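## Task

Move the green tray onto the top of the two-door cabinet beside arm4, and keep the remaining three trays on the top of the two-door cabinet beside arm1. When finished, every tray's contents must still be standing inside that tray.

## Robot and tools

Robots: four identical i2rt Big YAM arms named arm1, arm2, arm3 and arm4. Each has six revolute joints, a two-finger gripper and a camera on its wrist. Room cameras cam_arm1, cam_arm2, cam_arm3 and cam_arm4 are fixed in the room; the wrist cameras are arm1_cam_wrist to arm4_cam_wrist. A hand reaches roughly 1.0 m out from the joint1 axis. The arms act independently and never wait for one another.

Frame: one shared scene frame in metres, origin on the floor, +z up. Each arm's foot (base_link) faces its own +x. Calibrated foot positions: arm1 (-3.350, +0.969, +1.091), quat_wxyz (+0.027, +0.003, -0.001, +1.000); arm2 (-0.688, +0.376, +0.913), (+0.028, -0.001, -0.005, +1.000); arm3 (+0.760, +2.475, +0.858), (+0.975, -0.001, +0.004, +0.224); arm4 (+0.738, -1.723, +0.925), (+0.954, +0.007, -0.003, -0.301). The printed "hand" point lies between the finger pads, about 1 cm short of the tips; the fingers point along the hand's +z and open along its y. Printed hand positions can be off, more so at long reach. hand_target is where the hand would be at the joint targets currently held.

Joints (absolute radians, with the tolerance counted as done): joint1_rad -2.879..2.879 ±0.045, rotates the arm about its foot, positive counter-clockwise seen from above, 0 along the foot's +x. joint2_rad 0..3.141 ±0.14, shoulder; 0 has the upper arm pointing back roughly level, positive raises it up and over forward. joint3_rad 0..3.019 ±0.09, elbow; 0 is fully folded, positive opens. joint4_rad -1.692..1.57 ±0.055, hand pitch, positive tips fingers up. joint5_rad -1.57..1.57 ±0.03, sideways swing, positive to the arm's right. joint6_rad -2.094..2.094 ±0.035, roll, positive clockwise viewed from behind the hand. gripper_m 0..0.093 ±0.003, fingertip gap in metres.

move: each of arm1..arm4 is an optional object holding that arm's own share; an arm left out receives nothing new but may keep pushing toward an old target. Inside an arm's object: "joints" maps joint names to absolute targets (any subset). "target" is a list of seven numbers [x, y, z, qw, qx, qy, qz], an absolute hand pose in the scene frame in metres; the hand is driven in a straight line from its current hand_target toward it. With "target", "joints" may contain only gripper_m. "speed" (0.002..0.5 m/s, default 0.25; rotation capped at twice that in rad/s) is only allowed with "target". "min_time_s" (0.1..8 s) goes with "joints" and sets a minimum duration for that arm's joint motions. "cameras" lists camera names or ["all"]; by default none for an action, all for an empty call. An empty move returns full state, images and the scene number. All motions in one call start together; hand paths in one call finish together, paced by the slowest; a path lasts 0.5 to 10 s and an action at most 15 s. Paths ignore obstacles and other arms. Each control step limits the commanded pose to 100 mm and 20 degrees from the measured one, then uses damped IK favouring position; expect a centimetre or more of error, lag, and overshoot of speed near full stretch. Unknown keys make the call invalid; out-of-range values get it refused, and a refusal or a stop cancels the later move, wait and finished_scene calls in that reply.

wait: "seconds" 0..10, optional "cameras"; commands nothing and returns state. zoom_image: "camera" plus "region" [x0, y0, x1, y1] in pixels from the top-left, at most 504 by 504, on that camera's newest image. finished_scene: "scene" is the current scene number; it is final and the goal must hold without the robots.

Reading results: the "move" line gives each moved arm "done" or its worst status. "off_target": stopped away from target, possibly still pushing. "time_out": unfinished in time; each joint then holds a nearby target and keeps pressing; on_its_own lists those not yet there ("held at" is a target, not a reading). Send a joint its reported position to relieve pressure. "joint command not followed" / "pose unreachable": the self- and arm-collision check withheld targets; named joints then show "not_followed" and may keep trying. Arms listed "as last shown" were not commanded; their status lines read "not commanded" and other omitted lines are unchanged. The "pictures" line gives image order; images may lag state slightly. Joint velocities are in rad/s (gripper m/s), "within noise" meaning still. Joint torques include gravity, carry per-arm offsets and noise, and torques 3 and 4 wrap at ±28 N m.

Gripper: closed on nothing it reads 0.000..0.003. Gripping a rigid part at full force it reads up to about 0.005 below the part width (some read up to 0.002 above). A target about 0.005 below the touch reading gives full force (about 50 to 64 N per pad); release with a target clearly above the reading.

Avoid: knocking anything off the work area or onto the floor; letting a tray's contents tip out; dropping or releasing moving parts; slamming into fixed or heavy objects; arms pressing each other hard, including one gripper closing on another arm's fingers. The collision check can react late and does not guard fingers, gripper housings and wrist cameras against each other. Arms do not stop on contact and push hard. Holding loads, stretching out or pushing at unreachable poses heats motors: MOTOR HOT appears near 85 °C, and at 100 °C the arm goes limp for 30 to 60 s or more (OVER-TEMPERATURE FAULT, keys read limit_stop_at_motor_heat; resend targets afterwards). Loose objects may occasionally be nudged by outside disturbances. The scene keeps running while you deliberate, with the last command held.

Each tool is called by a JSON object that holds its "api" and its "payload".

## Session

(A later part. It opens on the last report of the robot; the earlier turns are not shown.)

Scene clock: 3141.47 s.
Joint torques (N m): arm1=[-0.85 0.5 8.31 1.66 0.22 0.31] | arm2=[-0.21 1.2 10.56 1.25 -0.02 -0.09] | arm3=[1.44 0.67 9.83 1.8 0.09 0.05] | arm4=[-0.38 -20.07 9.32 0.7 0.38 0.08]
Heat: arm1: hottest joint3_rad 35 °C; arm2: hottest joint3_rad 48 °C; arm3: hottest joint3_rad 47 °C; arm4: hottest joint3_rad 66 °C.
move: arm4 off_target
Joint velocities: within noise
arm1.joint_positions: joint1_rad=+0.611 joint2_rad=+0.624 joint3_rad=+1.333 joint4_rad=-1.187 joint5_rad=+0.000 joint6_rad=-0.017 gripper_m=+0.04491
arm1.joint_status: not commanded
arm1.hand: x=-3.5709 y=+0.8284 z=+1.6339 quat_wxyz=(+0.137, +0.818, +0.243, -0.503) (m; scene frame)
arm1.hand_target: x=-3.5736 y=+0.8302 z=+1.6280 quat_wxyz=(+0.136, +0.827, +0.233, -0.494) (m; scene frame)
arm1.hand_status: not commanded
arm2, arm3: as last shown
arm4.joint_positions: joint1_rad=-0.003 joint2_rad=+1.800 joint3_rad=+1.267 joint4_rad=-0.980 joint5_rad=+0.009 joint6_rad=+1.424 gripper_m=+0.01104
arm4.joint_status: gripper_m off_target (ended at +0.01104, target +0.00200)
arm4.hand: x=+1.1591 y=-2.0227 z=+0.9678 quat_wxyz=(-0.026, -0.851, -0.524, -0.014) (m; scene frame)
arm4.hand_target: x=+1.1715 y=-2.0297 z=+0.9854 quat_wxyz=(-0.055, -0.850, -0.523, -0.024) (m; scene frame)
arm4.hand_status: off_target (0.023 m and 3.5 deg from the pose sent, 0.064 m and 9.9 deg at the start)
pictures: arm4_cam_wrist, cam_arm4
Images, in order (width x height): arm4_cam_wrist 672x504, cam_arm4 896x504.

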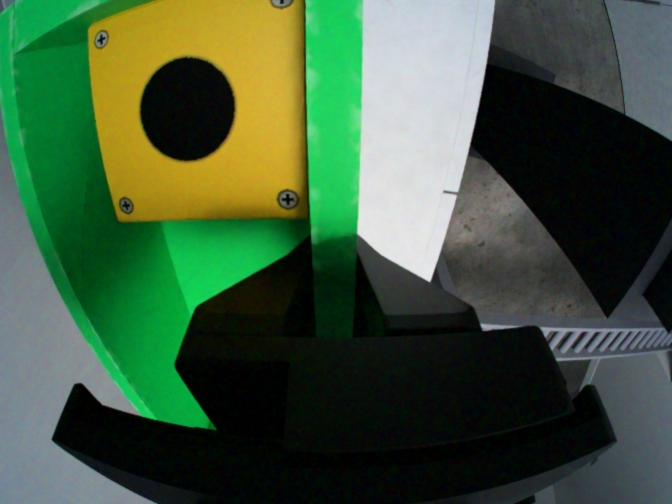

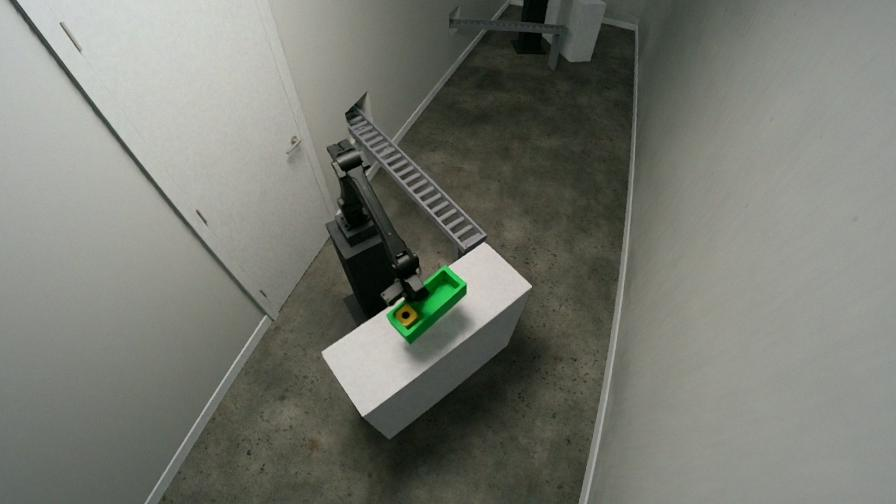

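{"api": "move", "payload": {"arm4": {"target": [1.170, -2.028, 0.893, 0.0253, 0.8517, 0.5240, 0.0109], "speed": 0.1, "joints": {"gripper_m": 0.002}}, "cameras": ["arm4_cam_wrist", "cam_arm4"]}}

{"api": "zoom_image", "payload": {"camera": "cam_arm4", "region": [300, 220, 560, 450]}}

Scene clock: 3201.43 s.
Joint torques (N m): arm1=[-1.03 0.85 8.29 1.7 0.2 0.31] | arm2=[0.56 1.9 10.45 1.14 -0.11 -0.15] | arm3=[1.44 0.62 9.83 1.84 0.08 0.05] | arm4=[-0.5 -21.13 7.69 0.59 0.38 0.11]
Heat: arm1: hottest joint3_rad 35 °C; arm2: hottest joint3_rad 48 °C; arm3: hottest joint3_rad 47 °C; arm4: hottest joint3_rad 57 °C.
move: arm4 off_target
Joint velocities: within noise
arm1, arm2, arm3: as last shown
arm4.joint_positions: joint1_rad=-0.003 joint2_rad=+1.960 joint3_rad=+1.236 joint4_rad=-0.843 joint5_rad=+0.009 joint6_rad=+1.424 gripper_m=+0.01104
arm4.joint_status: gripper_m off_target (ended at +0.01104, target +0.00200)
arm4.hand: x=+1.1587 y=-2.0207 z=+0.8801 quat_wxyz=(-0.001, -0.852, -0.524, -0.004) (m; scene frame)
arm4.hand_target: x=+1.1697 y=-2.0279 z=+0.8933 quat_wxyz=(-0.025, -0.851, -0.524, -0.011) (m; scene frame)
arm4.hand_status: off_target (0.019 m and 2.9 deg from the pose sent, 0.076 m and 0.4 deg at the start)
pictures: arm4_cam_wrist, cam_arm4
Images, in order (width x height): arm4_cam_wrist 672x504, cam_arm4 896x504.

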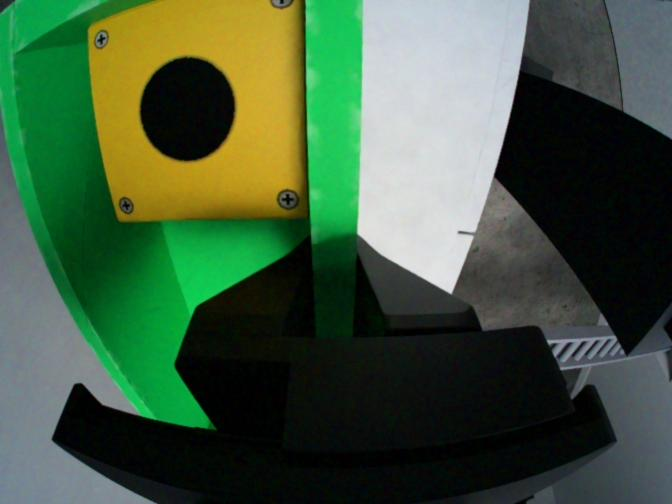

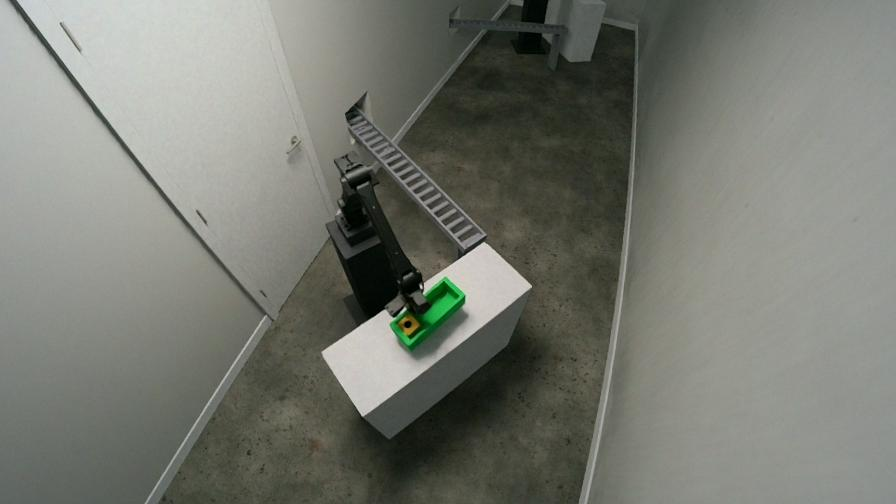

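Scaled by 1.938 from the camera's 896x504 image, which has a finer 1280x720 frame.

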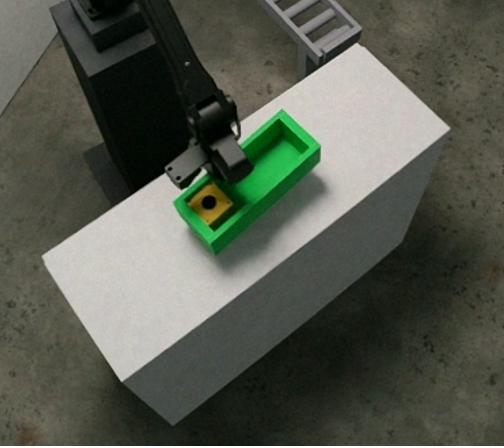

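{"api": "move", "payload": {"arm4": {"target": [1.170, -2.028, 0.868, 0.0253, 0.8517, 0.5240, 0.0109], "speed": 0.05, "joints": {"gripper_m": 0.002}}}}

{"api": "move", "payload": {"arm4": {"target": [1.169, -2.027, 0.852, 0.0253, 0.8517, 0.5240, 0.0109], "speed": 0.05, "joints": {"gripper_m": 0.002}}, "cameras": ["arm4_cam_wrist", "cam_arm4"]}}

{"api": "zoom_image", "payload": {"camera": "cam_arm4", "region": [340, 240, 500, 380]}}

Scene clock: 3212.47 s.
Joint torques (N m): arm1=[-1.03 0.62 8.28 1.66 0.23 0.32] | arm2=[0.97 2.14 10.52 1.29 -0.06 -0.1] | arm3=[1.38 0.62 9.84 1.83 0.08 0.06] | arm4=[-0.38 -21.13 7.45 0.57 0.38 0.07]
Heat: arm1: hottest joint3_rad 35 °C; arm2: hottest joint3_rad 48 °C; arm3: hottest joint3_rad 47 °C; arm4: hottest joint3_rad 57 °C.
move: arm4 off_target
Joint velocities: within noise
arm1, arm2, arm3: as last shown
arm4.joint_positions: joint1_rad=-0.003 joint2_rad=+2.003 joint3_rad=+1.221 joint4_rad=-0.787 joint5_rad=+0.009 joint6_rad=+1.424 gripper_m=+0.01104
arm4.joint_status: gripper_m off_target (ended at +0.01104, target +0.00200)
arm4.hand: x=+1.1574 y=-2.0194 z=+0.8546 quat_wxyz=(+0.000, -0.852, -0.524, -0.003) (m; scene frame)
arm4.hand_target: x=+1.1697 y=-2.0279 z=+0.8684 quat_wxyz=(-0.025, -0.851, -0.524, -0.011) (m; scene frame)
arm4.hand_status: off_target (0.020 m and 3.0 deg from the pose sent, 0.018 m and 2.9 deg at the start)
pictures: none

Scene clock: 3213.57 s.
Joint torques (N m): arm1=[-0.85 0.56 8.29 1.69 0.22 0.33] | arm2=[0.09 1.61 10.48 1.32 0 -0.08] | arm3=[1.32 0.67 9.85 1.84 0.08 0.05] | arm4=[-0.79 -21.07 7.12 0.58 0.36 0.09]
Heat: arm1: hottest joint3_rad 35 °C; arm2: hottest joint3_rad 48 °C; arm3: hottest joint3_rad 47 °C; arm4: hottest joint3_rad 57 °C.
move: arm4 off_target
Joint velocities: within noise
arm1, arm2: as last shown
arm3.joint_positions: joint1_rad=-0.464 joint2_rad=+0.621 joint3_rad=+1.351 joint4_rad=-1.179 joint5_rad=+0.120 joint6_rad=+0.657 gripper_m=+0.09396
arm3.joint_status: not commanded
arm3.hand: x=+1.0245 y=+2.4525 z=+1.4105 quat_wxyz=(-0.518, -0.307, -0.790, -0.118) (m; scene frame)
arm3.hand_target: x=+1.0214 y=+2.4526 z=+1.4256 quat_wxyz=(-0.531, -0.305, -0.781, -0.122) (m; scene frame)
arm3.hand_status: not commanded
arm4.joint_positions: joint1_rad=-0.003 joint2_rad=+2.027 joint3_rad=+1.212 joint4_rad=-0.750 joint5_rad=+0.009 joint6_rad=+1.424 gripper_m=+0.01104
arm4.joint_status: gripper_m off_target (ended at +0.01104, target +0.00200)
arm4.hand: x=+1.1571 y=-2.0189 z=+0.8405 quat_wxyz=(-0.002, -0.852, -0.524, -0.004) (m; scene frame)
arm4.hand_target: x=+1.1687 y=-2.0269 z=+0.8523 quat_wxyz=(-0.025, -0.851, -0.524, -0.011) (m; scene frame)
arm4.hand_status: off_target (0.018 m and 2.8 deg from the pose sent, 0.014 m and 3.0 deg at the start)
pictures: arm4_cam_wrist, cam_arm4
Images, in order (width x height): arm4_cam_wrist 672x504, cam_arm4 896x504.

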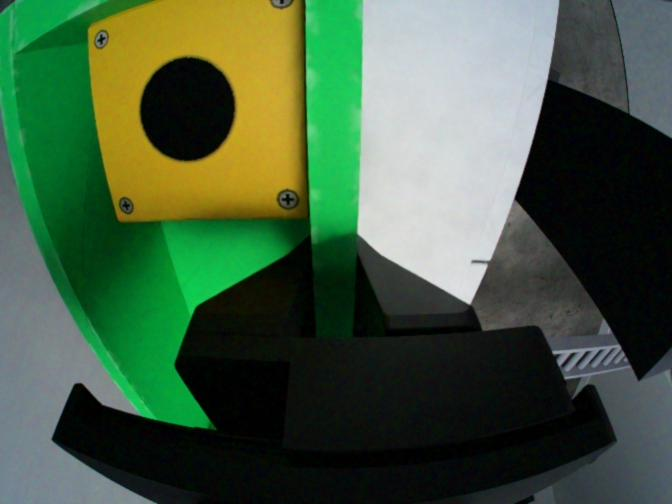

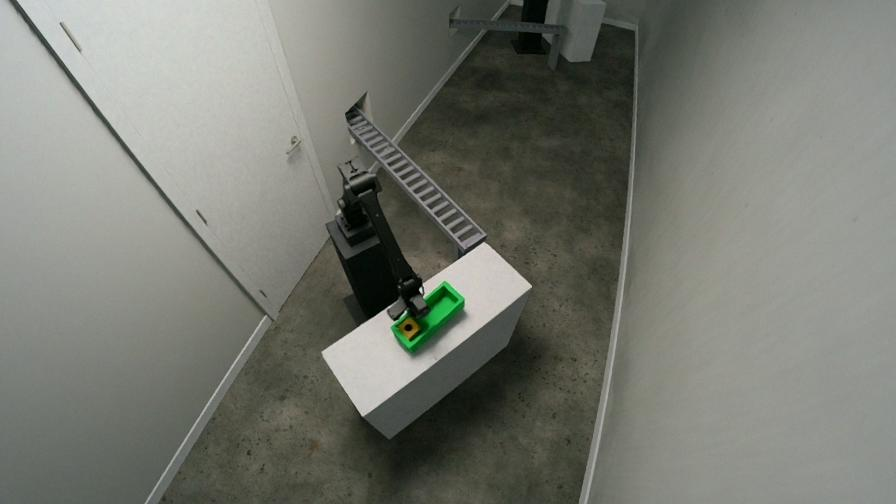

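Scaled by 3.150 from the camera's 896x504 image, which has a finer 1280x720 frame.

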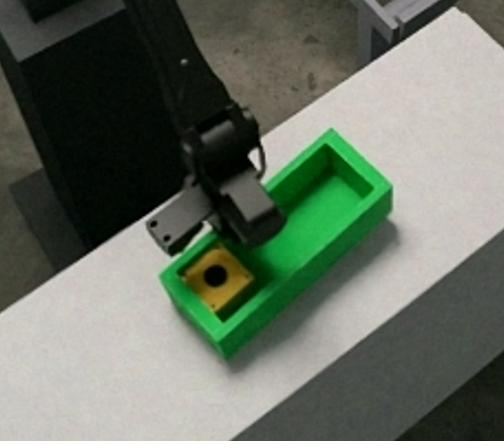

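{"api": "move", "payload": {"arm4": {"target": [1.169, -2.027, 0.834, 0.0253, 0.8517, 0.5240, 0.0109], "speed": 0.05, "joints": {"gripper_m": 0.002}}}}

{"api": "move", "payload": {"arm4": {"target": [1.169, -2.027, 0.820, 0.0253, 0.8517, 0.5240, 0.0109], "speed": 0.05, "joints": {"gripper_m": 0.002}}, "cameras": ["arm4_cam_wrist", "cam_arm4"]}}

{"api": "zoom_image", "payload": {"camera": "cam_arm4", "region": [340, 240, 500, 380]}}

Scene clock: 3224.37 s.
Joint torques (N m): arm1=[-0.97 0.73 8.24 1.68 0.22 0.32] | arm2=[0.79 1.49 10.3 1.59 -0.01 -0.13] | arm3=[1.44 0.73 9.84 1.81 0.08 0.05] | arm4=[-0.56 -19.55 6.9 0.66 0.22 0.05]
Heat: arm1: hottest joint3_rad 35 °C; arm2: hottest joint3_rad 48 °C; arm3: hottest joint3_rad 47 °C; arm4: hottest joint3_rad 56 °C.
move: arm4 off_target
Joint velocities: within noise
arm1, arm3: as last shown
arm2.joint_positions: joint1_rad=+0.910 joint2_rad=+0.636 joint3_rad=+1.349 joint4_rad=-1.189 joint5_rad=+0.003 joint6_rad=+0.014 gripper_m=+0.04491
arm2.joint_status: not commanded
arm2.hand: x=-0.8650 y=+0.1703 z=+1.4574 quat_wxyz=(+0.214, +0.781, +0.350, -0.470) (m; scene frame)
arm2.hand_target: x=-0.8632 y=+0.1753 z=+1.4730 quat_wxyz=(+0.214, +0.775, +0.350, -0.481) (m; scene frame)
arm2.hand_status: not commanded
arm4.joint_positions: joint1_rad=-0.003 joint2_rad=+2.044 joint3_rad=+1.212 joint4_rad=-0.712 joint5_rad=+0.014 joint6_rad=+1.424 gripper_m=+0.01104
arm4.joint_status: gripper_m off_target (ended at +0.01104, target +0.00200)
arm4.hand: x=+1.1614 y=-2.0226 z=+0.8320 quat_wxyz=(-0.012, -0.852, -0.524, -0.006) (m; scene frame)
arm4.hand_target: x=+1.1689 y=-2.0270 z=+0.8342 quat_wxyz=(-0.025, -0.851, -0.524, -0.011) (m; scene frame)
arm4.hand_status: done (0.009 m and 1.6 deg from the pose sent, 0.016 m and 2.8 deg at the start)
pictures: none

Scene clock: 3225.33 s.
Joint torques (N m): arm1=[-1.32 0.67 8.27 1.7 0.23 0.31] | arm2=[-0.03 2.73 10.24 1.07 -0.06 -0.08] | arm3=[1.38 0.73 9.83 1.83 0.08 0.05] | arm4=[-0.32 -18.02 6.67 0.99 -0.08 0.07]
Heat: arm1: hottest joint3_rad 35 °C; arm2: hottest joint3_rad 48 °C; arm3: hottest joint3_rad 47 °C; arm4: hottest joint3_rad 56 °C.
move: arm4 off_target
Joint velocities: within noise
arm1, arm2, arm3: as last shown
arm4.joint_positions: joint1_rad=-0.003 joint2_rad=+2.050 joint3_rad=+1.212 joint4_rad=-0.690 joint5_rad=+0.022 joint6_rad=+1.424 gripper_m=+0.01104
arm4.joint_status: gripper_m off_target (ended at +0.01104, target +0.00200)
arm4.hand: x=+1.1640 y=-2.0261 z=+0.8291 quat_wxyz=(-0.021, -0.852, -0.524, -0.006) (m; scene frame)
arm4.hand_target: x=+1.1687 y=-2.0269 z=+0.8202 quat_wxyz=(-0.025, -0.851, -0.524, -0.011) (m; scene frame)
arm4.hand_status: done (0.010 m and 0.7 deg from the pose sent, 0.015 m and 1.6 deg at the start)
pictures: arm4_cam_wrist, cam_arm4
Images, in order (width x height): arm4_cam_wrist 672x504, cam_arm4 896x504.

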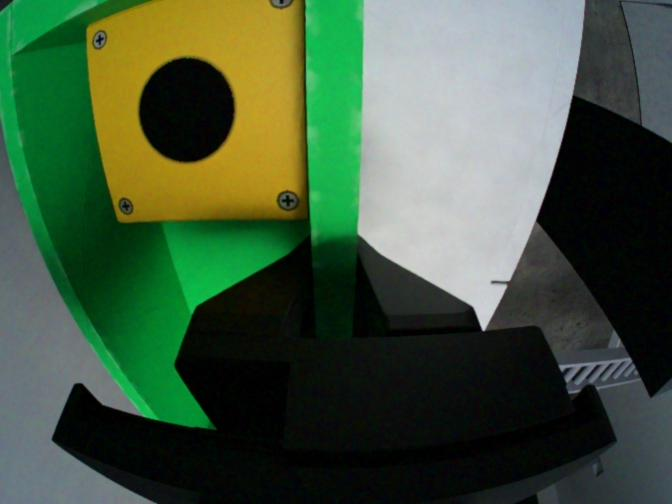

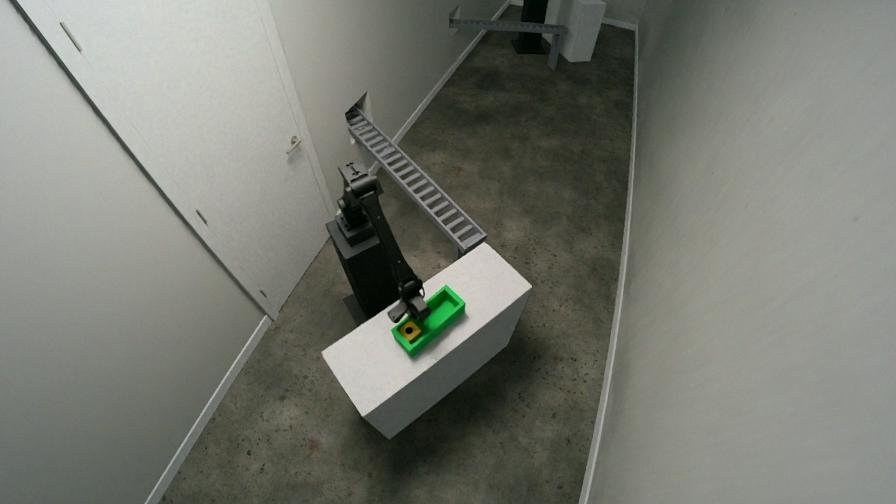

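Scaled by 3.150 from the camera's 896x504 image, which has a finer 1280x720 frame.

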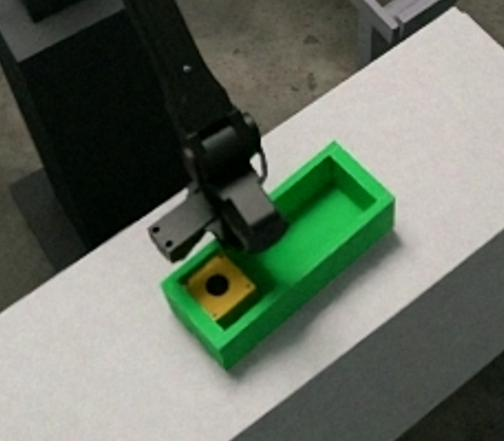

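{"api": "move", "payload": {"arm4": {"target": [1.1685, -2.0275, 0.808, 0.0300, 0.8517, 0.5240, 0.0109], "speed": 0.04, "joints": {"gripper_m": 0.002}}}}

{"api": "move", "payload": {"arm4": {"joints": {"gripper_m": 0.04}}}}

{"api": "move", "payload": {"arm4": {"target": [1.166, -2.026, 0.96, 0.0200, 0.8517, 0.5240, 0.0080], "speed": 0.1, "joints": {"gripper_m": 0.04}}, "cameras": ["arm4_cam_wrist", "cam_arm4", "cam_arm1"]}}

{"api": "zoom_image", "payload": {"camera": "cam_arm4", "region": [340, 240, 500, 380]}}

{"api": "zoom_image", "payload": {"camera": "cam_arm1", "region": [440, 150, 680, 280]}}

Scene clock: 3241.27 s.
Joint torques (N m): arm1=[-1.03 0.62 8.29 1.69 0.22 0.32] | arm2=[0.62 1.67 10.65 1.35 -0.02 -0.06] | arm3=[1.44 0.67 9.85 1.83 0.08 0.05] | arm4=[-0.79 -17.2 5.93 1.05 -0.05 0.05]
Heat: arm1: hottest joint3_rad 35 °C; arm2: hottest joint3_rad 48 °C; arm3: hottest joint3_rad 47 °C; arm4: hottest joint3_rad 55 °C.
move: arm4 off_target
Joint velocities: within noise
arm1, arm2, arm3: as last shown
arm4.joint_positions: joint1_rad=-0.003 joint2_rad=+2.060 joint3_rad=+1.212 joint4_rad=-0.656 joint5_rad=+0.025 joint6_rad=+1.424 gripper_m=+0.01104
arm4.joint_status: gripper_m off_target (ended at +0.01104, target +0.00200)
arm4.hand: x=+1.1687 y=-2.0301 z=+0.8248 quat_wxyz=(-0.033, -0.851, -0.523, -0.009) (m; scene frame)
arm4.hand_target: x=+1.1679 y=-2.0273 z=+0.8085 quat_wxyz=(-0.030, -0.851, -0.524, -0.011) (m; scene frame)
arm4.hand_status: off_target (0.017 m and 0.4 deg from the pose sent, 0.022 m and 1.1 deg at the start)
pictures: none

Scene clock: 3241.93 s.
Joint torques (N m): arm1=[-0.91 0.79 8.27 1.72 0.22 0.32] | arm2=[0.85 0.67 10.45 1.35 -0.06 -0.13] | arm3=[1.44 0.56 9.85 1.83 0.08 0.06] | arm4=[-0.73 -17.9 5.93 0.54 0 0.06]
Heat: arm1: hottest joint3_rad 35 °C; arm2: hottest joint3_rad 48 °C; arm3: hottest joint3_rad 47 °C; arm4: hottest joint3_rad 55 °C.
move: arm4 done
Joint velocities: within noise
arm1, arm2, arm3: as last shown
arm4.joint_positions: joint1_rad=-0.003 joint2_rad=+2.069 joint3_rad=+1.212 joint4_rad=-0.639 joint5_rad=+0.023 joint6_rad=+1.424 gripper_m=+0.03991
arm4.joint_status: all done
arm4.hand: x=+1.1705 y=-2.0309 z=+0.8203 quat_wxyz=(-0.036, -0.851, -0.523, -0.011) (m; scene frame)
arm4.hand_target: x=+1.1680 y=-2.0273 z=+0.8085 quat_wxyz=(-0.030, -0.851, -0.524, -0.011) (m; scene frame)
arm4.hand_status: not commanded
pictures: none

Scene clock: 3244.20 s.
Joint torques (N m): arm1=[-0.85 0.85 8.31 1.7 0.22 0.32] | arm2=[0.91 2.2 10.67 1.4 -0.07 -0.15] | arm3=[1.44 0.67 9.85 1.83 0.08 0.05] | arm4=[-0.38 -18.78 11.06 -0.58 -0.02 0.1]
Heat: arm1: hottest joint3_rad 35 °C; arm2: hottest joint3_rad 48 °C; arm3: hottest joint3_rad 47 °C; arm4: hottest joint3_rad 55 °C.
move: arm4 off_target
Joint velocities: within noise
arm1.joint_positions: joint1_rad=+0.611 joint2_rad=+0.624 joint3_rad=+1.333 joint4_rad=-1.187 joint5_rad=+0.000 joint6_rad=-0.017 gripper_m=+0.04491
arm1.joint_status: not commanded
arm1.hand: x=-3.5709 y=+0.8284 z=+1.6339 quat_wxyz=(+0.137, +0.818, +0.243, -0.503) (m; scene frame)
arm1.hand_target: x=-3.5736 y=+0.8302 z=+1.6280 quat_wxyz=(+0.136, +0.827, +0.233, -0.494) (m; scene frame)
arm1.hand_status: not commanded
arm2, arm3: as last shown
arm4.joint_positions: joint1_rad=-0.003 joint2_rad=+1.838 joint3_rad=+1.247 joint4_rad=-0.977 joint5_rad=+0.021 joint6_rad=+1.424 gripper_m=+0.03994
arm4.joint_status: all done
arm4.hand: x=+1.1485 y=-2.0172 z=+0.9429 quat_wxyz=(-0.003, -0.852, -0.524, +0.002) (m; scene frame)
arm4.hand_target: x=+1.1652 y=-2.0256 z=+0.9602 quat_wxyz=(-0.020, -0.852, -0.524, -0.008) (m; scene frame)
arm4.hand_status: off_target (0.026 m and 2.2 deg from the pose sent, 0.140 m and 1.9 deg at the start)
pictures: arm4_cam_wrist, cam_arm1, cam_arm4
Images, in order (width x height): arm4_cam_wrist 672x504, cam_arm1 896x504, cam_arm4 896x504.

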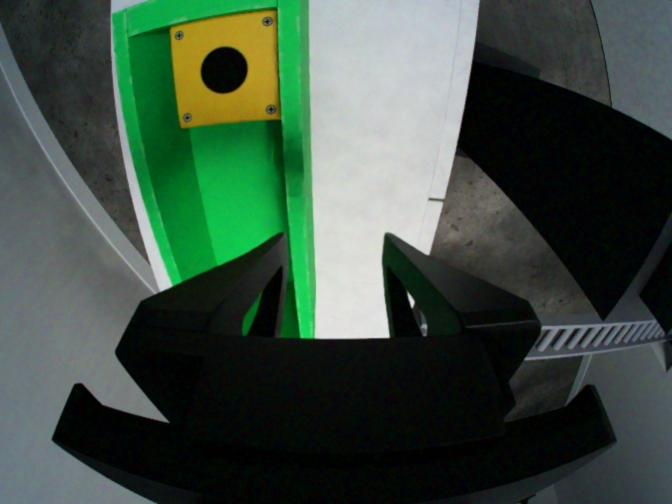

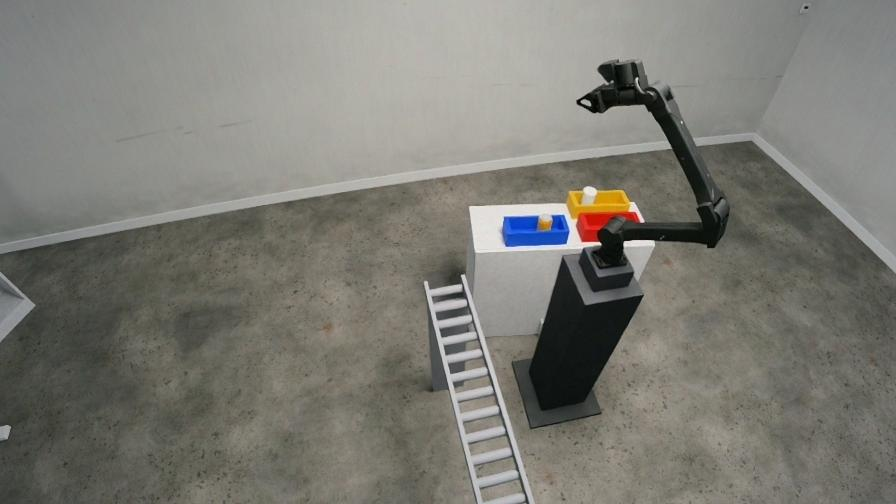

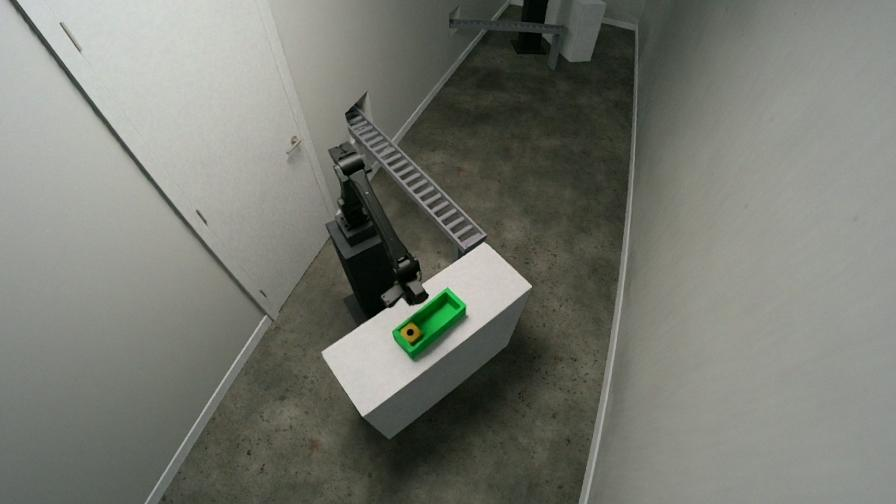

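Scaled by 3.150 from the camera's 896x504 image, which has a finer 1280x720 frame.

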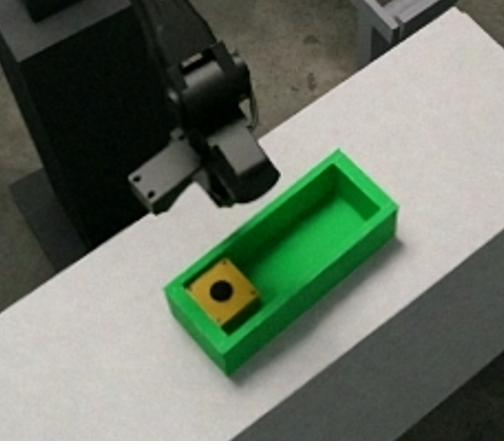

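Scaled by 2.100 from the camera's 896x504 image, which has a finer 1280x720 frame.

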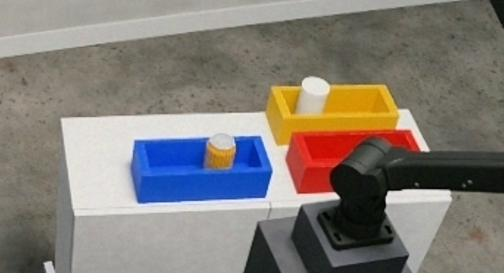

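{"api": "finished_scene", "payload": {"scene": 1}}

The scene is finished: the task was done.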